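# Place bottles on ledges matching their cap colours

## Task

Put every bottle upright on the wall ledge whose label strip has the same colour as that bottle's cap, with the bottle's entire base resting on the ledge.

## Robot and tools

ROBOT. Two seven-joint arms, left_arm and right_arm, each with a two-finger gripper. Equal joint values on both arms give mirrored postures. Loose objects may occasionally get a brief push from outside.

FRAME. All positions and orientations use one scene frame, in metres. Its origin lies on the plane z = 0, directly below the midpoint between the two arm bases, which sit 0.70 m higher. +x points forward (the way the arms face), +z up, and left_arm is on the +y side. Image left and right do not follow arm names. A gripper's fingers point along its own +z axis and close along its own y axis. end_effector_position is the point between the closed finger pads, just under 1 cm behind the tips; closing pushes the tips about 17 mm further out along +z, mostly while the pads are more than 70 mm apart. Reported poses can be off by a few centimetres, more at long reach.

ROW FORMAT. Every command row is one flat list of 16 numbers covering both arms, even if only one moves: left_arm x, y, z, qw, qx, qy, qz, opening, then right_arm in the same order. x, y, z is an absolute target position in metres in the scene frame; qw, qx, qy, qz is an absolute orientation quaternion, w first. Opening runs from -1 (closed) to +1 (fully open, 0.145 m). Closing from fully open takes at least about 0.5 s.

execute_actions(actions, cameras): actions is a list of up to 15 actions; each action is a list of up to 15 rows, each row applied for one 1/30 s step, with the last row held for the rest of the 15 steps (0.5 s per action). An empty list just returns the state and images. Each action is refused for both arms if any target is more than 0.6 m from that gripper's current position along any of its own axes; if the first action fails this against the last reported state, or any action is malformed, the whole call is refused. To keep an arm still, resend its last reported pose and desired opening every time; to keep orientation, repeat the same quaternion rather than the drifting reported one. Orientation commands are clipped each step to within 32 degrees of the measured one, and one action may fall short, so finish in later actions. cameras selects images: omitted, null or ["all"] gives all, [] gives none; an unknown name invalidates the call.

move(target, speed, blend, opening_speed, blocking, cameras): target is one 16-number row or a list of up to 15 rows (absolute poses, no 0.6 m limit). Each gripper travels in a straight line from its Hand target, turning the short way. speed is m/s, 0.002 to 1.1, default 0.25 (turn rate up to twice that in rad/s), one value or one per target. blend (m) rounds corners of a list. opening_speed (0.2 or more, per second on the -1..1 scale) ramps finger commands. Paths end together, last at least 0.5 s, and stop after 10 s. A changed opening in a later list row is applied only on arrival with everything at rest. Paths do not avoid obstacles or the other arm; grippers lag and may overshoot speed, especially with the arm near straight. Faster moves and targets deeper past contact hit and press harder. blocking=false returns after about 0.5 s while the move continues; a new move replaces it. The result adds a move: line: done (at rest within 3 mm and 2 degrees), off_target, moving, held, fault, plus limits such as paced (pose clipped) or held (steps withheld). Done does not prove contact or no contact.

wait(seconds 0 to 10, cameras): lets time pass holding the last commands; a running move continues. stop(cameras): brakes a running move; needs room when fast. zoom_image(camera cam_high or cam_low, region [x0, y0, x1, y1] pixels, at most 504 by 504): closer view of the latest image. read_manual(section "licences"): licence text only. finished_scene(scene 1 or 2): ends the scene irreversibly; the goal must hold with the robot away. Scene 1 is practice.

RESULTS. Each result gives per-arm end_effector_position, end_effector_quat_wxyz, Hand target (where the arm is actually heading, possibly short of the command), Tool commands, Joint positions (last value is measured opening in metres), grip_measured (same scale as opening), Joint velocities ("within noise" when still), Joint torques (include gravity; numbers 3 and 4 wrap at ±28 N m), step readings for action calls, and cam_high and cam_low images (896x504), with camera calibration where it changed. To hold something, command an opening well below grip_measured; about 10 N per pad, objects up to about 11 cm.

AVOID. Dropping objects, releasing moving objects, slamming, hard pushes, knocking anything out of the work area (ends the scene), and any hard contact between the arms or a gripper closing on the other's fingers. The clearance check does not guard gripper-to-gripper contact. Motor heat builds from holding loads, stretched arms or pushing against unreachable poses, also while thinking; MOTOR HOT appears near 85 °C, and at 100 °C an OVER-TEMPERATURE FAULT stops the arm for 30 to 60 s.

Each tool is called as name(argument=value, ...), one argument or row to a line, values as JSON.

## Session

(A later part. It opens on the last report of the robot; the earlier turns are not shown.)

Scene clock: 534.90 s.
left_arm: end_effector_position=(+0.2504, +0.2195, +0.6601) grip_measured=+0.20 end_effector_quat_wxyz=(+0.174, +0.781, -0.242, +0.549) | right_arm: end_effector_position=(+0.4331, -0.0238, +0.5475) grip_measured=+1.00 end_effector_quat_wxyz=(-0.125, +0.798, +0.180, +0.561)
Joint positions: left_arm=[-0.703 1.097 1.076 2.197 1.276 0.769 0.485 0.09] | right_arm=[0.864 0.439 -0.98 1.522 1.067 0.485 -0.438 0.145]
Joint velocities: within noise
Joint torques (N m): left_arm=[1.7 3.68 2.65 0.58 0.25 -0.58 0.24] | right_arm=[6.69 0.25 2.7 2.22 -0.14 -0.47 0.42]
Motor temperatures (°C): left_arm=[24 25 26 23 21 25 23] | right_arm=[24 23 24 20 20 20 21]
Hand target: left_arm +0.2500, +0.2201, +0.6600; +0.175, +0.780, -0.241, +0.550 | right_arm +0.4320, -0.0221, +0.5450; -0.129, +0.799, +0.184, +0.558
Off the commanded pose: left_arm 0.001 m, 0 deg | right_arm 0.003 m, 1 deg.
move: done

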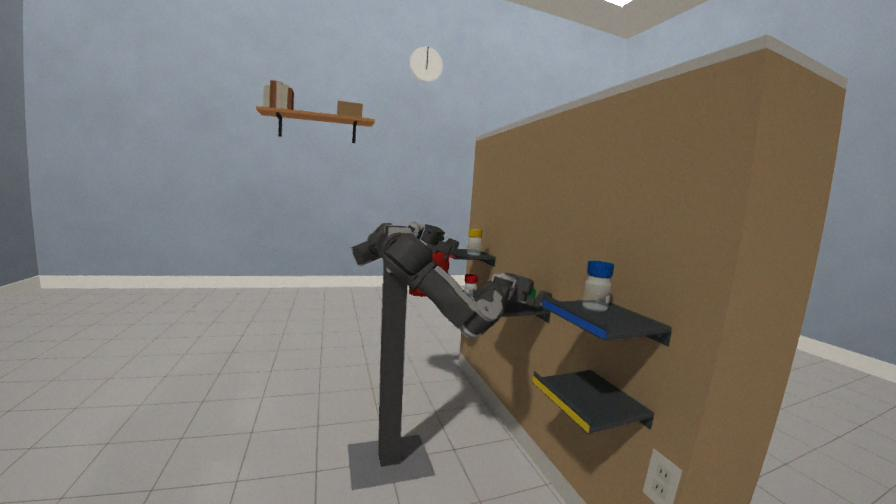

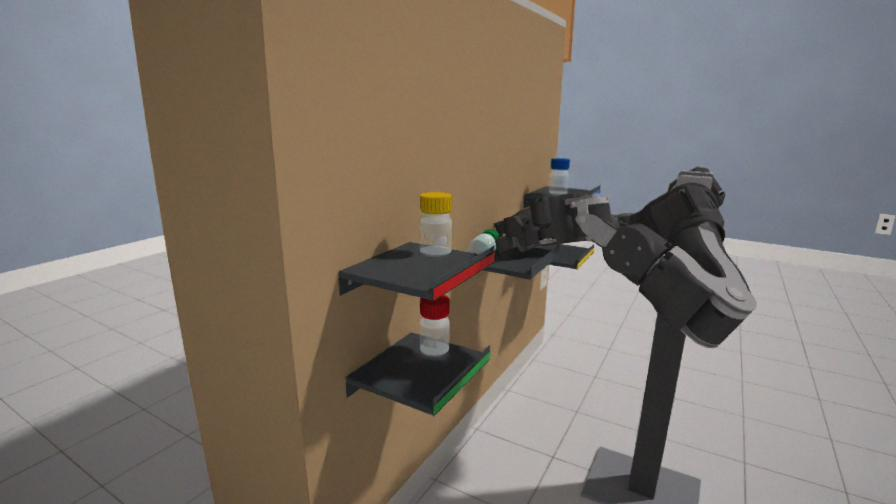

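move(
  target=[
    [0.25,0.22,0.66,0.175,0.78,-0.241,0.55,0.2,0.39,-0.04,0.56,-0.129,0.799,0.1845,0.558,1.0],
    [0.25,0.22,0.66,0.175,0.78,-0.241,0.55,0.2,0.38,0.004,0.56,-0.06,0.8155,0.0857,0.57,1.0],
  ],
  speed=0.12,
)

zoom_image(
  camera="cam_low",
  region=[450, 195, 550, 285],
)

zoom_image(
  camera="cam_high",
  region=[480, 250, 560, 320],
)

Scene clock: 555.90 s.
left_arm: end_effector_position=(+0.2504, +0.2195, +0.6601) grip_measured=+0.20 end_effector_quat_wxyz=(+0.174, +0.781, -0.242, +0.549) | right_arm: end_effector_position=(+0.3803, +0.0048, +0.5625) grip_measured=+1.00 end_effector_quat_wxyz=(-0.065, +0.813, +0.084, +0.572)
Joint positions: left_arm=[-0.703 1.097 1.076 2.197 1.276 0.769 0.485 0.09] | right_arm=[0.715 0.241 -0.953 1.782 1.088 0.582 -1.039 0.145]
Joint velocities: within noise
Joint torques (N m): left_arm=[1.7 3.68 2.65 0.58 0.25 -0.58 0.24] | right_arm=[5.18 -1.12 2.07 2.59 -0.39 -0.09 -0.14]
Motor temperatures (°C): left_arm=[24 25 26 22 21 25 22] | right_arm=[25 23 24 20 20 20 21]
Hand target: left_arm +0.2500, +0.2201, +0.6600; +0.175, +0.780, -0.241, +0.550 | right_arm +0.3800, +0.0040, +0.5600; -0.060, +0.815, +0.086, +0.570
Off the commanded pose: left_arm 0.001 m, 0 deg | right_arm 0.003 m, 1 deg.
move: done

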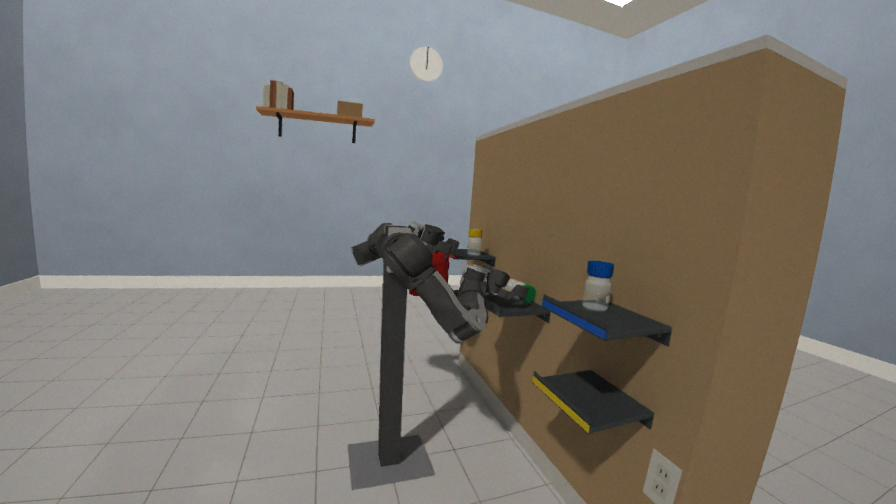

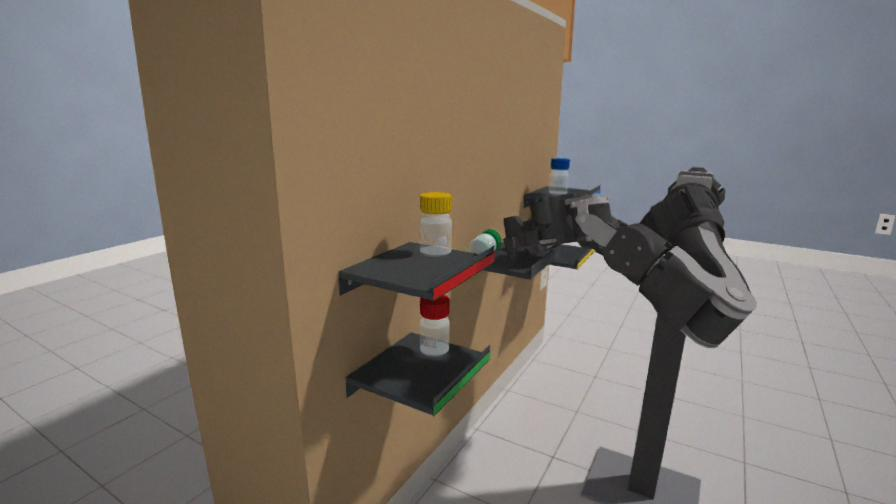

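Scaled by 5.040 from the camera's 896x504 image, which has a finer 1280x720 frame.

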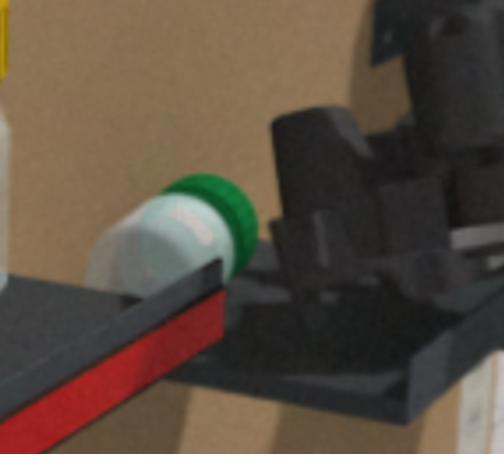

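Scaled by 6.300 from the camera's 896x504 image, which has a finer 1280x720 frame.

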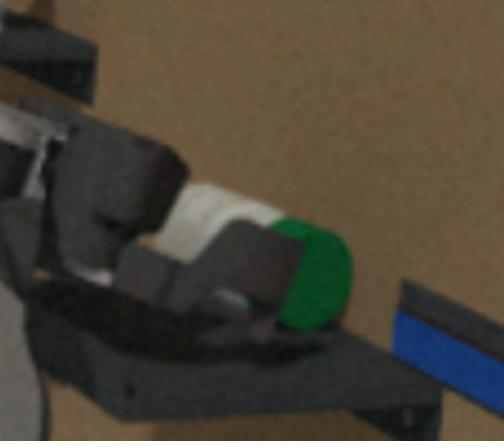

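move(
  target=[
    [0.25,0.22,0.66,0.175,0.78,-0.241,0.55,0.2,0.385,0.005,0.547,0,0.82,0,0.573,1.0],
    [0.25,0.22,0.66,0.175,0.78,-0.241,0.55,0.2,0.44,0.005,0.545,0,0.82,0,0.573,1.0],
  ],
  speed=0.08,
)

zoom_image(
  camera="cam_low",
  region=[450, 195, 550, 285],
)

zoom_image(
  camera="cam_high",
  region=[480, 250, 560, 320],
)

Scene clock: 578.43 s.
left_arm: end_effector_position=(+0.2504, +0.2194, +0.6601) grip_measured=+0.20 end_effector_quat_wxyz=(+0.174, +0.781, -0.242, +0.549) | right_arm: end_effector_position=(+0.4335, +0.0219, +0.5476) grip_measured=+1.00 end_effector_quat_wxyz=(-0.025, +0.821, +0.021, +0.570)
Joint positions: left_arm=[-0.703 1.097 1.076 2.197 1.276 0.769 0.486 0.09] | right_arm=[0.821 0.023 -0.943 1.362 0.993 0.466 -1.005 0.145]
Joint velocities: within noise
Joint torques (N m): left_arm=[1.7 3.68 2.63 0.58 0.25 -0.58 0.24] | right_arm=[6.61 1.91 5.2 0.17 -0.72 -0.61 -0.87]
Motor temperatures (°C): left_arm=[23 25 26 22 21 25 22] | right_arm=[24 23 24 20 20 20 21]
Hand target: left_arm +0.2500, +0.2200, +0.6600; +0.175, +0.780, -0.241, +0.550 | right_arm +0.4396, +0.0050, +0.5451; +0.000, +0.820, +0.000, +0.573
Off the commanded pose: left_arm 0.001 m, 0 deg | right_arm 0.018 m, 4 deg.
move: off_target (right_arm)

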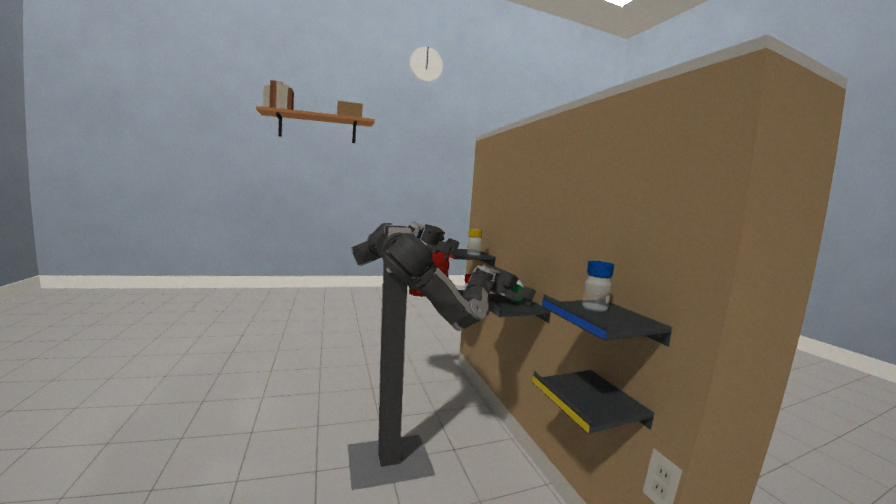

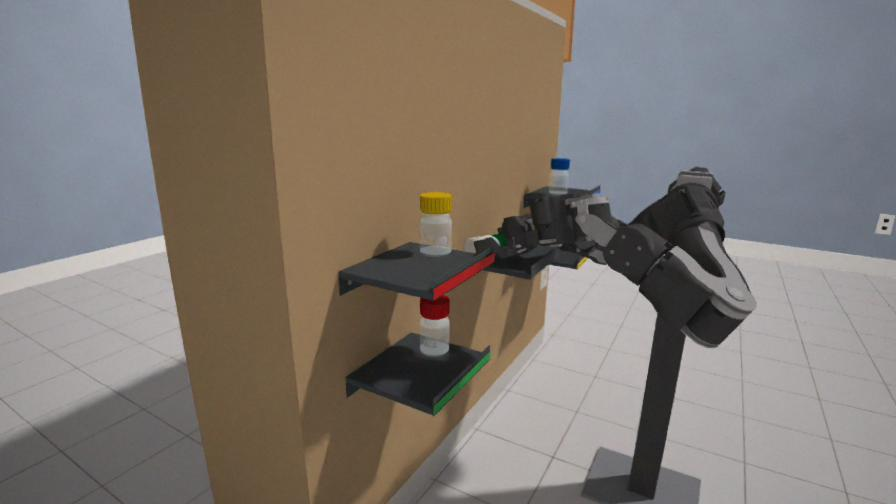

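Scaled by 5.040 from the camera's 896x504 image, which has a finer 1280x720 frame.

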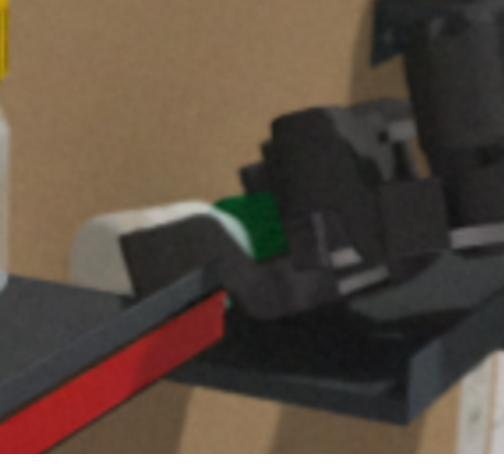

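Scaled by 6.300 from the camera's 896x504 image, which has a finer 1280x720 frame.

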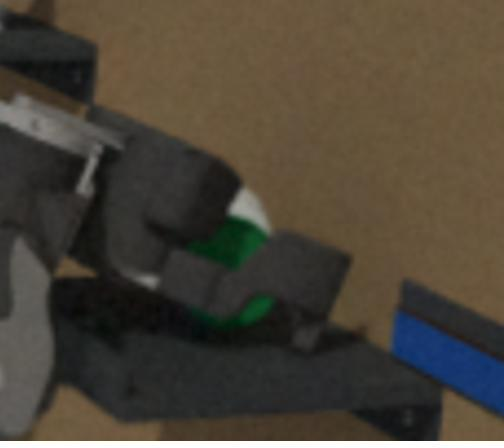

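move(
  target=[
    [0.25,0.22,0.66,0.175,0.78,-0.241,0.55,0.2,0.43,0.02,0.549,-0.02,0.82,0.02,0.573,-0.5],
  ],
  speed=0.08,
  opening_speed=1,
)

zoom_image(
  camera="cam_low",
  region=[450, 195, 550, 285],
)

zoom_image(
  camera="cam_high",
  region=[480, 250, 560, 320],
)

Scene clock: 590.37 s.
left_arm: end_effector_position=(+0.2504, +0.2194, +0.6601) grip_measured=+0.20 end_effector_quat_wxyz=(+0.174, +0.781, -0.242, +0.549) | right_arm: end_effector_position=(+0.4277, +0.0297, +0.5537) grip_measured=+0.45 end_effector_quat_wxyz=(-0.040, +0.817, +0.028, +0.574)
Joint positions: left_arm=[-0.703 1.097 1.076 2.197 1.276 0.769 0.486 0.09] | right_arm=[0.814 0.019 -0.943 1.398 0.994 0.473 -1.003 0.109]
Joint velocities: within noise
Joint torques (N m): left_arm=[1.7 3.68 2.65 0.59 0.25 -0.58 0.24] | right_arm=[5.79 0.04 2.78 1.7 -0.57 -0.18 -0.71]
Motor temperatures (°C): left_arm=[23 25 26 22 21 25 22] | right_arm=[25 23 24 20 21 20 22]
Hand target: left_arm +0.2500, +0.2200, +0.6600; +0.175, +0.780, -0.241, +0.550 | right_arm +0.4299, +0.0202, +0.5491; -0.020, +0.819, +0.020, +0.573
Off the commanded pose: left_arm 0.001 m, 0 deg | right_arm 0.011 m, 3 deg.
move: off_target (right_arm)

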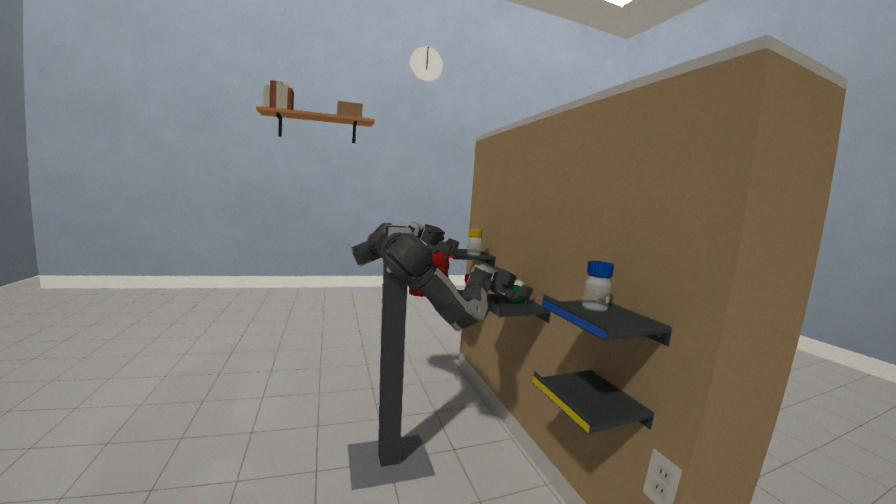

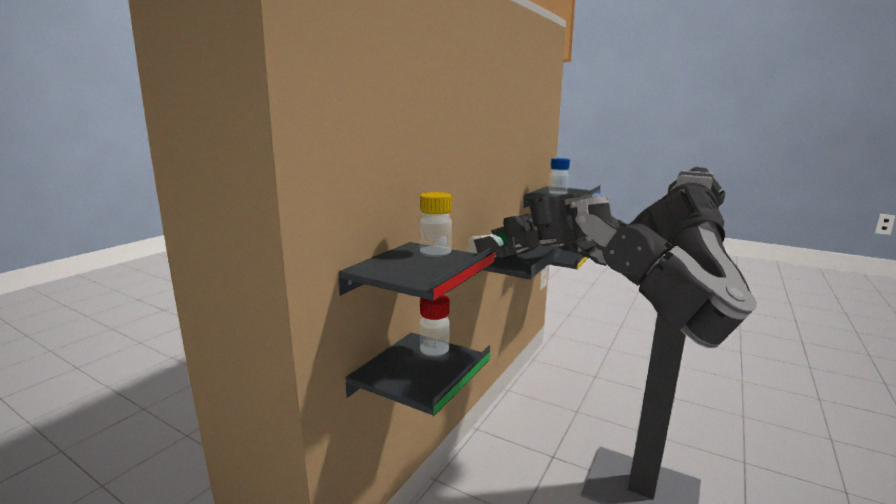

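Scaled by 5.040 from the camera's 896x504 image, which has a finer 1280x720 frame.

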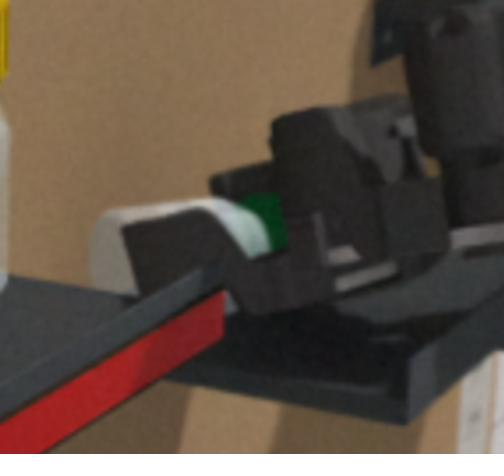

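Scaled by 6.300 from the camera's 896x504 image, which has a finer 1280x720 frame.

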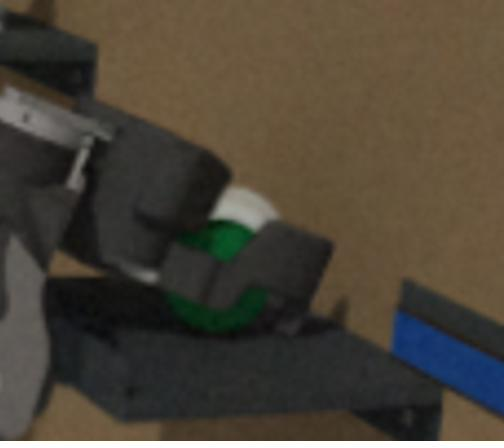

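move(
  target=[
    [0.25,0.22,0.66,0.175,0.78,-0.241,0.55,0.2,0.42,0.025,0.6,-0.02,0.8,0.02,0.6,-0.8],
    [0.25,0.22,0.66,0.175,0.78,-0.241,0.55,0.2,0.39,0.0,0.635,0.271,0.653,0.271,0.653,-0.8],
    [0.25,0.22,0.66,0.175,0.78,-0.241,0.55,0.2,0.38,-0.02,0.64,0.5,0.5,0.5,0.5,-0.8],
  ],
  speed=0.12,
)

zoom_image(
  camera="cam_low",
  region=[450, 175, 570, 285],
)

zoom_image(
  camera="cam_high",
  region=[470, 220, 580, 320],
)

Scene clock: 621.07 s.
left_arm: end_effector_position=(+0.2504, +0.2194, +0.6601) grip_measured=+0.20 end_effector_quat_wxyz=(+0.174, +0.781, -0.242, +0.549) | right_arm: end_effector_position=(+0.3807, -0.0200, +0.6374) grip_measured=-0.26 end_effector_quat_wxyz=(+0.476, +0.487, +0.515, +0.521)
Joint positions: left_arm=[-0.703 1.097 1.076 2.197 1.276 0.769 0.486 0.09] | right_arm=[0.625 0.16 -0.812 1.881 -1.573 0.785 0.845 0.057]
Joint velocities: within noise
Joint torques (N m): left_arm=[1.7 3.65 2.63 0.58 0.25 -0.58 0.24] | right_arm=[6.03 -1.31 1.51 3.47 -0.64 0.16 -0.63]
Motor temperatures (°C): left_arm=[23 24 26 22 21 25 22] | right_arm=[25 23 24 20 21 20 22]
Hand target: left_arm +0.2500, +0.2200, +0.6600; +0.175, +0.780, -0.241, +0.550 | right_arm +0.3802, -0.0201, +0.6400; +0.480, +0.483, +0.512, +0.523
Off the commanded pose: left_arm 0.001 m, 0 deg | right_arm 0.003 m, 4 deg.
joint sent to its limit (right arm) — joint 5 (forearm roll), lower limit; joint 6 (wrist pitch), upper limit. The joint targets are off in orientation, not in position.
move: off_target (right_arm)

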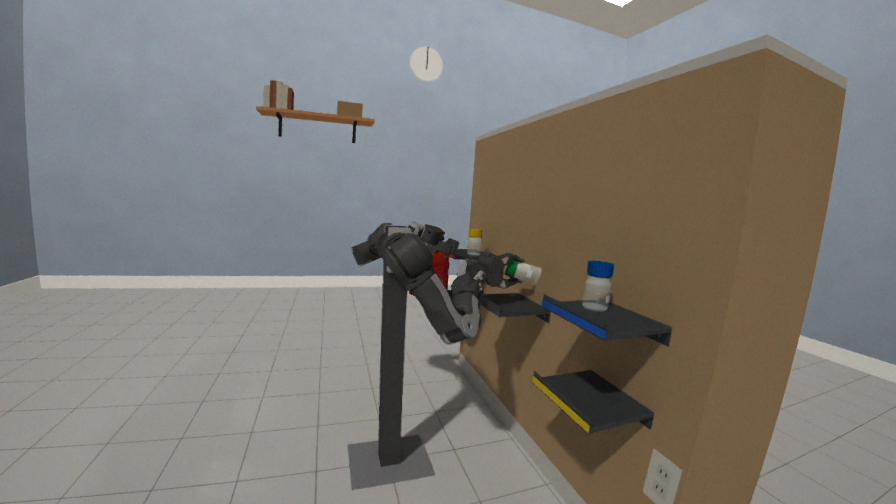

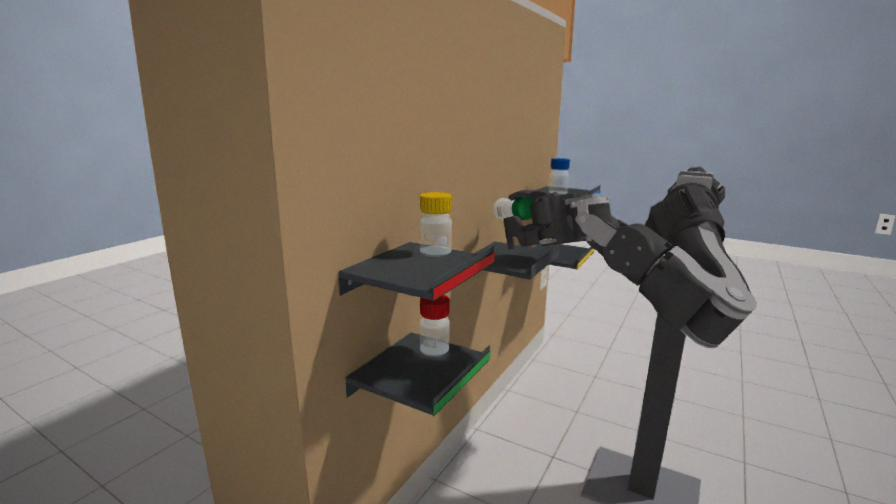

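Scaled by 4.200 from the camera's 896x504 image, which has a finer 1280x720 frame.

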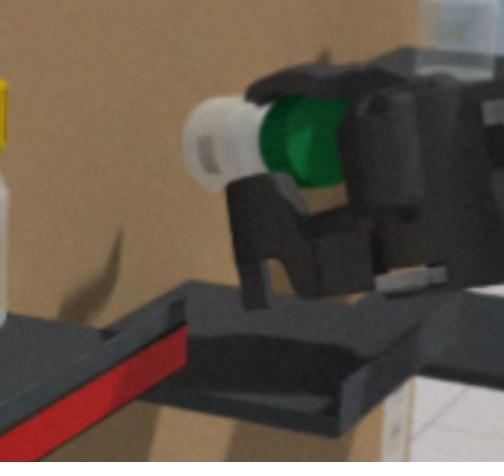

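Scaled by 4.582 from the camera's 896x504 image, which has a finer 1280x720 frame.

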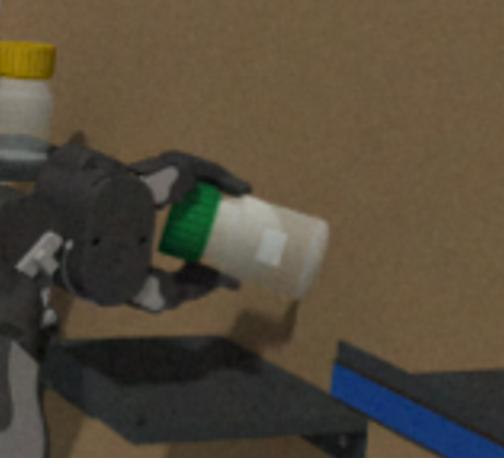

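move(
  target=[
    [0.25,0.22,0.66,0.175,0.78,-0.241,0.55,0.2,0.36,-0.025,0.65,0.271,0.653,0.271,0.653,-0.6],
    [0.25,0.22,0.66,0.175,0.78,-0.241,0.55,0.2,0.35,-0.03,0.64,-0.047,0.84,0.0735,0.535,-0.5],
    [0.25,0.22,0.66,0.175,0.78,-0.241,0.55,0.2,0.345,-0.03,0.6,-0.047,0.84,0.0735,0.535,-0.4],
  ],
  speed=0.12,
)

zoom_image(
  camera="cam_low",
  region=[450, 175, 570, 285],
)

zoom_image(
  camera="cam_high",
  region=[470, 220, 580, 320],
)

Scene clock: 653.33 s.
left_arm: end_effector_position=(+0.2504, +0.2194, +0.6601) grip_measured=+0.20 end_effector_quat_wxyz=(+0.174, +0.781, -0.242, +0.549) | right_arm: end_effector_position=(+0.3463, -0.0320, +0.6079) grip_measured=-0.27 end_effector_quat_wxyz=(-0.044, +0.833, +0.068, +0.548)
Joint positions: left_arm=[-0.703 1.097 1.076 2.197 1.276 0.769 0.486 0.09] | right_arm=[0.761 0.316 -0.835 2.07 1.466 0.76 -1.419 0.055]
Joint velocities: within noise
Joint torques (N m): left_arm=[1.7 3.68 2.63 0.59 0.25 -0.58 0.24] | right_arm=[3.42 -0.15 1.87 1.01 0.18 0.11 0.18]
Motor temperatures (°C): left_arm=[23 24 26 22 21 25 22] | right_arm=[25 23 23 20 21 20 22]
Hand target: left_arm +0.2500, +0.2200, +0.6600; +0.175, +0.780, -0.241, +0.550 | right_arm +0.3449, -0.0301, +0.6001; -0.047, +0.840, +0.073, +0.535
Tool commands: left_gripper/opening=+0.2 right_gripper/opening=-0.5
Off the commanded pose: left_arm 0.001 m, 0 deg | right_arm 0.008 m, 2 deg.
move: off_target (right_arm; path cut at 10 s); path passed 2 of 3 targets; target 3's new opening was not sent; target 2's new opening was sent with right_arm's hand 0.001 m and 25 deg from that target

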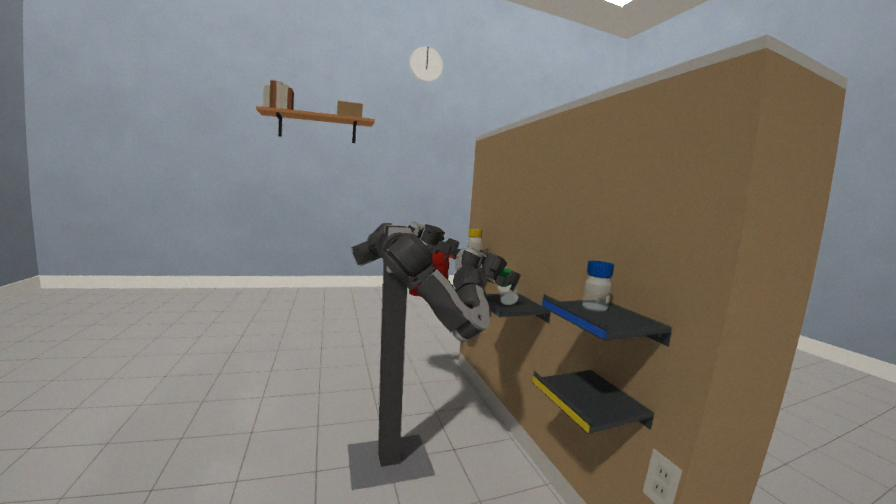

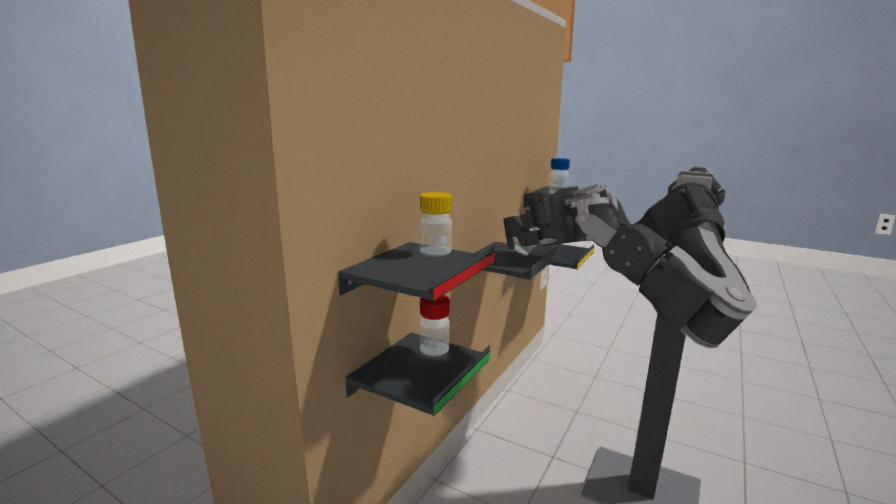

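Scaled by 4.200 from the camera's 896x504 image, which has a finer 1280x720 frame.

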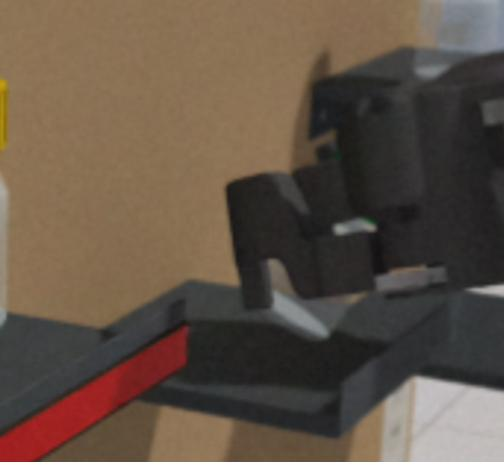

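Scaled by 4.582 from the camera's 896x504 image, which has a finer 1280x720 frame.

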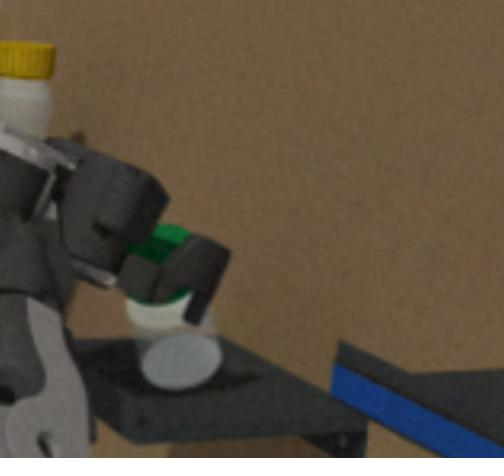

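move(
  target=[
    [0.25,0.22,0.66,0.175,0.78,-0.241,0.55,0.2,0.355,-0.03,0.597,-0.044,0.833,0.068,0.548,-0.42],
    [0.25,0.22,0.66,0.175,0.78,-0.241,0.55,0.2,0.4,-0.022,0.599,-0.044,0.833,0.068,0.548,-0.4],
  ],
  speed=0.06,
)

zoom_image(
  camera="cam_low",
  region=[450, 175, 570, 285],
)

zoom_image(
  camera="cam_high",
  region=[470, 220, 580, 320],
)

Scene clock: 675.20 s.
left_arm: end_effector_position=(+0.2504, +0.2194, +0.6601) grip_measured=+0.20 end_effector_quat_wxyz=(+0.174, +0.781, -0.242, +0.549) | right_arm: end_effector_position=(+0.4014, -0.0245, +0.6077) grip_measured=-0.27 end_effector_quat_wxyz=(-0.039, +0.824, +0.062, +0.561)
Joint positions: left_arm=[-0.703 1.097 1.076 2.197 1.276 0.769 0.486 0.09] | right_arm=[0.861 0.255 -0.834 1.777 1.295 0.731 -1.159 0.055]
Joint velocities: within noise
Joint torques (N m): left_arm=[1.7 3.68 2.63 0.58 0.25 -0.58 0.24] | right_arm=[4.15 -0.75 2.59 1.31 0.22 0.09 0.31]
Motor temperatures (°C): left_arm=[22 24 26 22 21 25 22] | right_arm=[24 23 23 20 20 20 22]
Hand target: left_arm +0.2500, +0.2200, +0.6600; +0.175, +0.780, -0.241, +0.550 | right_arm +0.3998, -0.0220, +0.5991; -0.044, +0.833, +0.068, +0.548
Off the commanded pose: left_arm 0.001 m, 0 deg | right_arm 0.009 m, 2 deg.
move: off_target (right_arm); target 2's new opening was sent with right_arm's hand 0.009 m and 2 deg from that target

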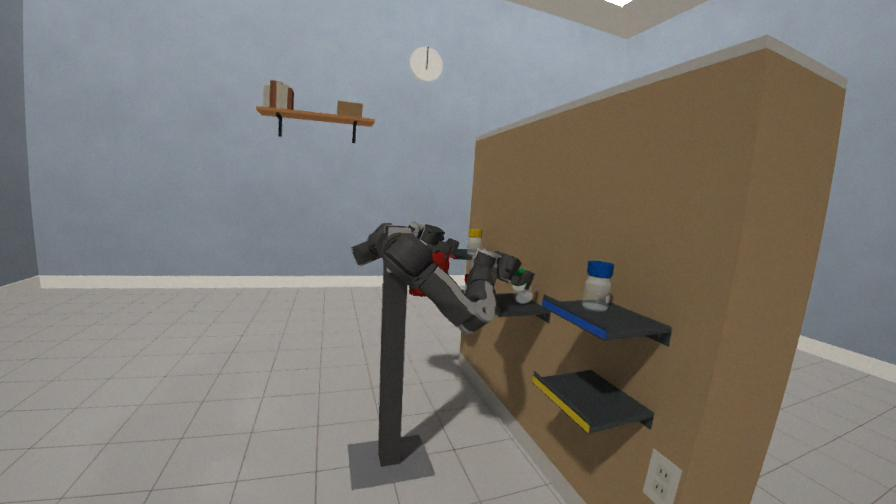

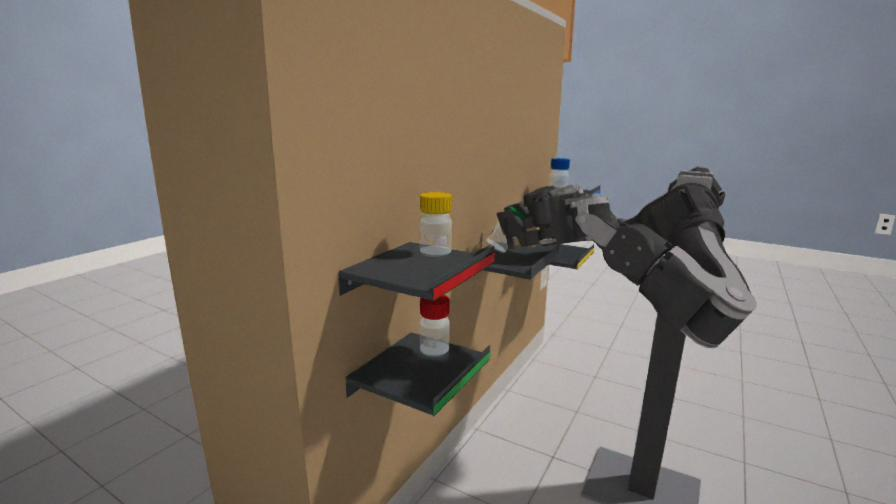

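Scaled by 4.200 from the camera's 896x504 image, which has a finer 1280x720 frame.

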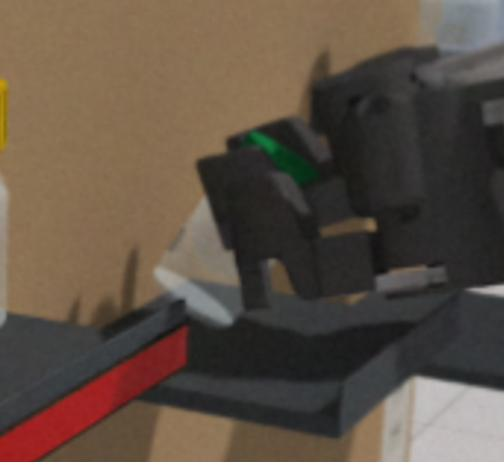

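Scaled by 4.582 from the camera's 896x504 image, which has a finer 1280x720 frame.

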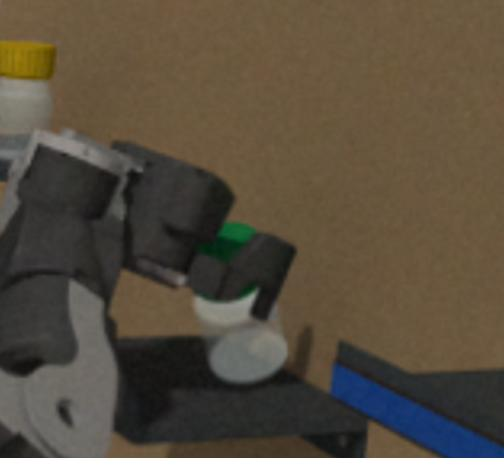

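move(
  target=[
    [0.25,0.22,0.66,0.175,0.78,-0.241,0.55,0.2,0.4014,-0.0245,0.606,-0.044,0.833,0.068,0.548,-0.31],
    [0.25,0.22,0.66,0.175,0.78,-0.241,0.55,0.2,0.401,-0.0245,0.613,-0.044,0.833,0.068,0.548,-0.31],
    [0.25,0.22,0.66,0.175,0.78,-0.241,0.55,0.2,0.44,-0.018,0.61,-0.044,0.833,0.068,0.548,-0.31],
  ],
  speed=0.06,
)

zoom_image(
  camera="cam_low",
  region=[450, 175, 570, 285],
)

zoom_image(
  camera="cam_high",
  region=[470, 220, 580, 320],
)

Scene clock: 693.47 s.
left_arm: end_effector_position=(+0.2504, +0.2194, +0.6601) grip_measured=+0.20 end_effector_quat_wxyz=(+0.174, +0.781, -0.242, +0.549) | right_arm: end_effector_position=(+0.4374, -0.0147, +0.6079) grip_measured=-0.25 end_effector_quat_wxyz=(-0.052, +0.837, +0.073, +0.540)
Joint positions: left_arm=[-0.703 1.097 1.076 2.197 1.276 0.769 0.486 0.09] | right_arm=[0.989 0.209 -0.852 1.54 1.309 0.73 -1.004 0.057]
Joint velocities: within noise
Joint torques (N m): left_arm=[1.7 3.65 2.65 0.58 0.25 -0.58 0.24] | right_arm=[8 0.15 2.24 1.95 -0.84 -0.63 0.01]
Motor temperatures (°C): left_arm=[22 24 26 22 21 25 22] | right_arm=[24 23 23 20 20 20 21]
Hand target: left_arm +0.2500, +0.2200, +0.6600; +0.175, +0.780, -0.241, +0.550 | right_arm +0.4399, -0.0180, +0.6101; -0.044, +0.833, +0.068, +0.548
Off the commanded pose: left_arm 0.001 m, 0 deg | right_arm 0.005 m, 1 deg.
move: off_target (right_arm)

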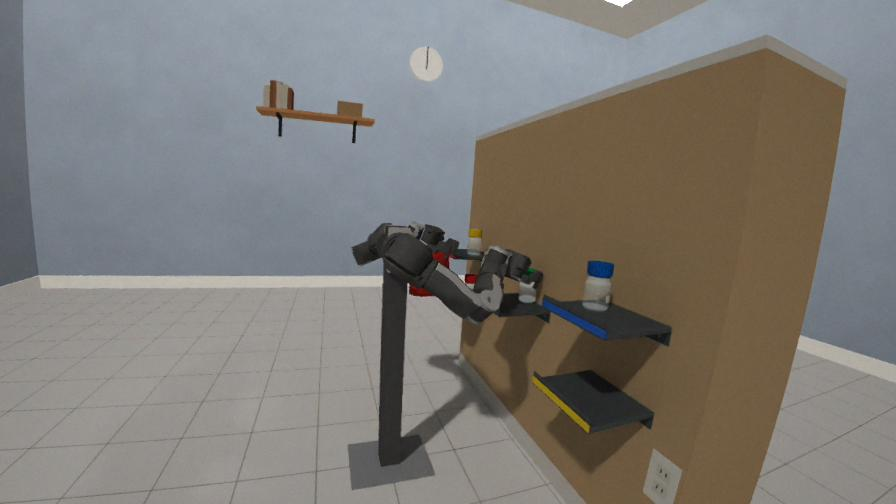

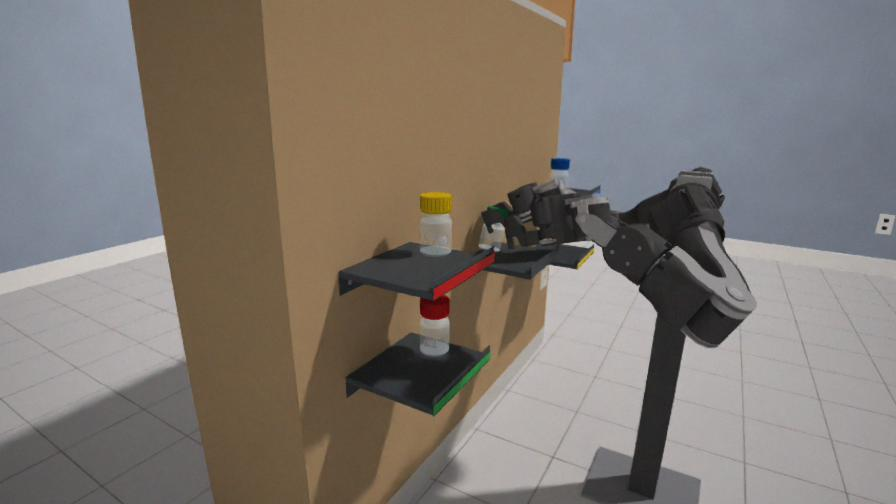

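Scaled by 4.200 from the camera's 896x504 image, which has a finer 1280x720 frame.

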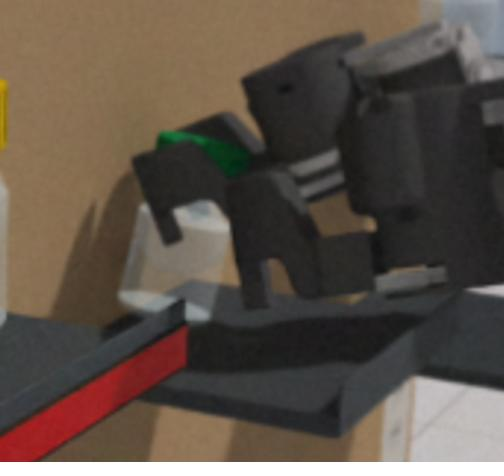

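Scaled by 4.582 from the camera's 896x504 image, which has a finer 1280x720 frame.

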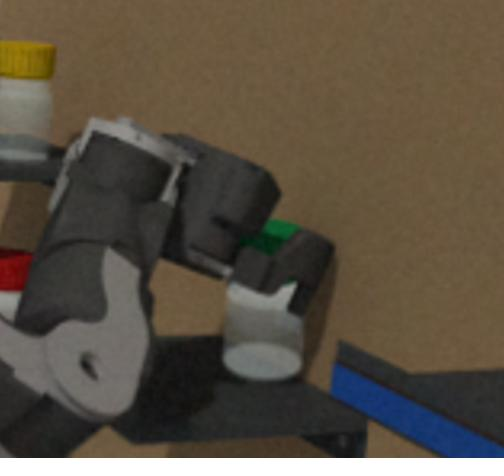

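move(
  target=[
    [0.25,0.22,0.66,0.175,0.78,-0.241,0.55,0.2,0.45,-0.013,0.611,-0.052,0.837,0.073,0.54,-0.31],
    [0.25,0.22,0.66,0.175,0.78,-0.241,0.55,0.2,0.45,-0.013,0.611,-0.052,0.837,0.073,0.54,-0.05],
  ],
  speed=0.05,
  opening_speed=0.3,
)

zoom_image(
  camera="cam_low",
  region=[450, 175, 570, 285],
)

zoom_image(
  camera="cam_high",
  region=[470, 220, 580, 320],
)

Scene clock: 702.43 s.
left_arm: end_effector_position=(+0.2504, +0.2194, +0.6601) grip_measured=+0.20 end_effector_quat_wxyz=(+0.174, +0.781, -0.242, +0.549) | right_arm: end_effector_position=(+0.4434, -0.0080, +0.6067) grip_measured=-0.05 end_effector_quat_wxyz=(-0.056, +0.843, +0.080, +0.530)
Joint positions: left_arm=[-0.703 1.097 1.076 2.197 1.276 0.769 0.486 0.09] | right_arm=[1.044 0.203 -0.899 1.479 1.36 0.71 -0.985 0.072]
Joint velocities: within noise
Joint torques (N m): left_arm=[1.73 3.68 2.63 0.58 0.25 -0.58 0.24] | right_arm=[9.67 1.04 3.4 -0.81 -1.01 -0.75 0.72]
Motor temperatures (°C): left_arm=[22 24 26 22 21 25 22] | right_arm=[26 23 23 20 21 20 22]
Hand target: left_arm +0.2500, +0.2200, +0.6600; +0.175, +0.780, -0.241, +0.550 | right_arm +0.4496, -0.0132, +0.6110; -0.052, +0.837, +0.073, +0.540
Off the commanded pose: left_arm 0.001 m, 0 deg | right_arm 0.009 m, 2 deg.
move: off_target (right_arm); target 2's new opening was sent with right_arm's hand 0.007 m and 2 deg from that target

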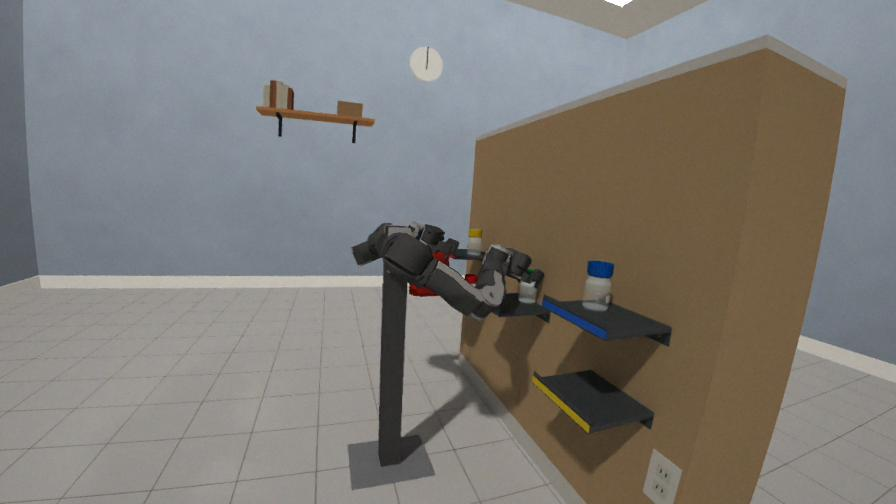

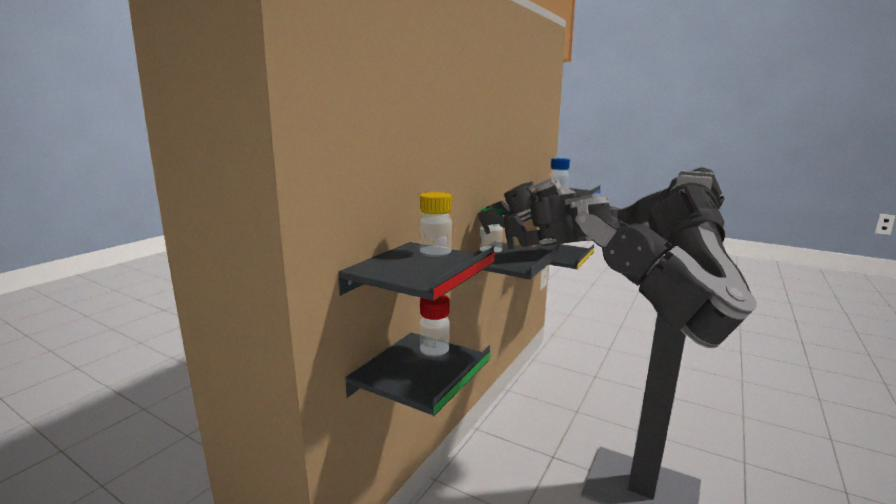

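Scaled by 4.200 from the camera's 896x504 image, which has a finer 1280x720 frame.

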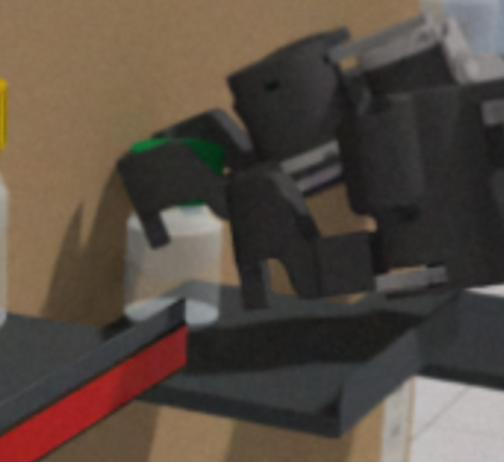

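Scaled by 4.582 from the camera's 896x504 image, which has a finer 1280x720 frame.

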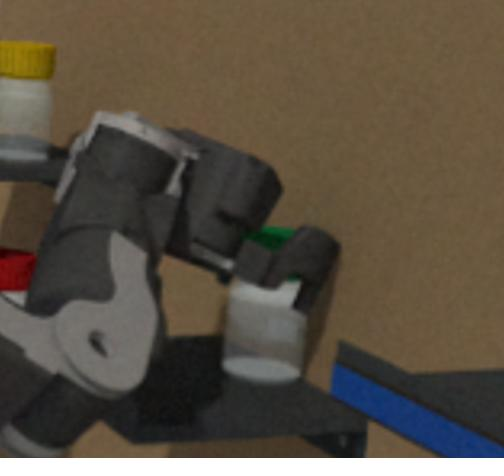

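move(
  target=[
    [0.25,0.22,0.66,0.175,0.78,-0.241,0.55,0.9,0.443,-0.008,0.611,-0.052,0.837,0.073,0.54,0.5],
    [0.25,0.2,0.64,0.148,0.792,-0.212,0.554,0.9,0.34,-0.035,0.63,-0.052,0.837,0.073,0.54,0.5],
    [0.26,0.15,0.62,0.148,0.792,-0.212,0.554,0.9,0.29,-0.19,0.66,0,0.82,0,0.573,0.5],
  ],
  speed=0.15,
  opening_speed=0.8,
)

zoom_image(
  camera="cam_low",
  region=[450, 175, 570, 285],
)

zoom_image(
  camera="cam_high",
  region=[470, 220, 580, 320],
)

Scene clock: 719.17 s.
left_arm: end_effector_position=(+0.2604, +0.1503, +0.6205) grip_measured=+0.90 end_effector_quat_wxyz=(+0.156, +0.790, -0.219, +0.552) | right_arm: end_effector_position=(+0.2911, -0.1904, +0.6594) grip_measured=+0.50 end_effector_quat_wxyz=(-0.053, +0.786, +0.066, +0.613)
Joint positions: left_arm=[-0.485 1.211 0.494 2.43 1.4 0.573 -0.139 0.139] | right_arm=[0.031 1.009 0.236 2.441 1.559 0.784 -0.701 0.112]
Joint velocities: within noise
Joint torques (N m): left_arm=[2.68 4.42 1.33 1.66 0.13 -0.67 -0.03] | right_arm=[2.1 4.76 3.6 1.14 -0.11 -0.28 0.17]
Motor temperatures (°C): left_arm=[22 24 26 21 21 25 22] | right_arm=[27 23 24 20 22 20 22]
Hand target: left_arm +0.2604, +0.1503, +0.6199; +0.156, +0.790, -0.218, +0.551 | right_arm +0.2909, -0.1904, +0.6597; -0.054, +0.786, +0.068, +0.612
Off the commanded pose: left_arm 0.001 m, 1 deg | right_arm 0.001 m, 11 deg.
joint read past its limit (right arm) — joint 4 (elbow), upper limit, where the elbow is as bent as it goes.
joint sent to its limit (left arm) — joint 4 (elbow), upper limit, where the elbow is as bent as it goes. The joint targets still meet the commanded pose.
joint sent to its limit (right arm) — joint 4 (elbow), upper limit, where the elbow is as bent as it goes; joint 5 (forearm roll), upper limit; joint 6 (wrist pitch), upper limit. The joint targets are off in orientation, not in position.
move: off_target (right_arm)

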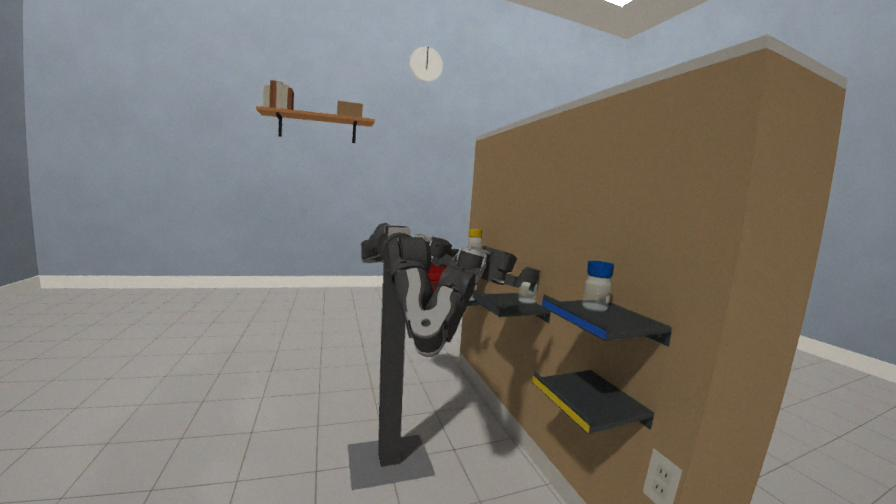

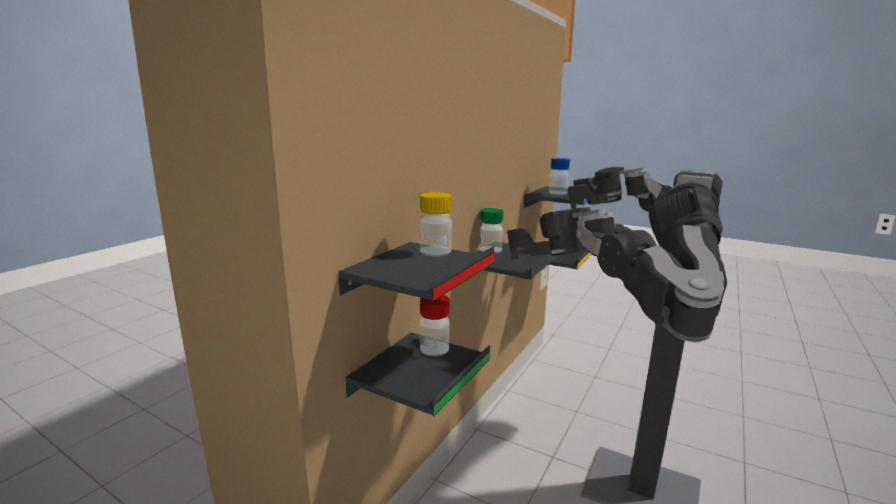

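Scaled by 4.200 from the camera's 896x504 image, which has a finer 1280x720 frame.

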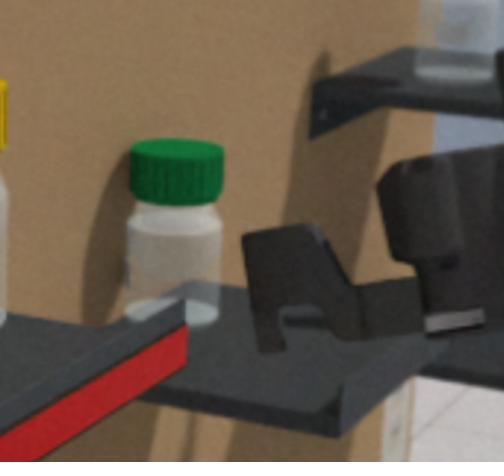

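Scaled by 4.582 from the camera's 896x504 image, which has a finer 1280x720 frame.

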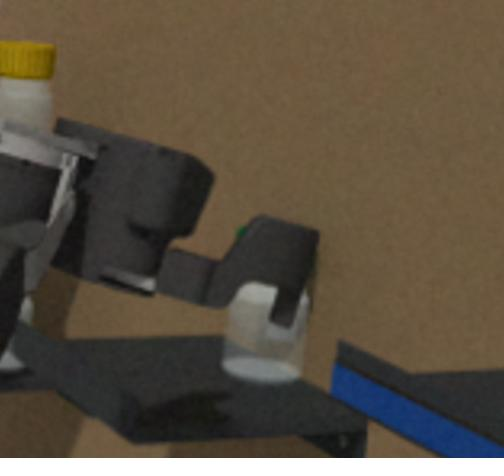

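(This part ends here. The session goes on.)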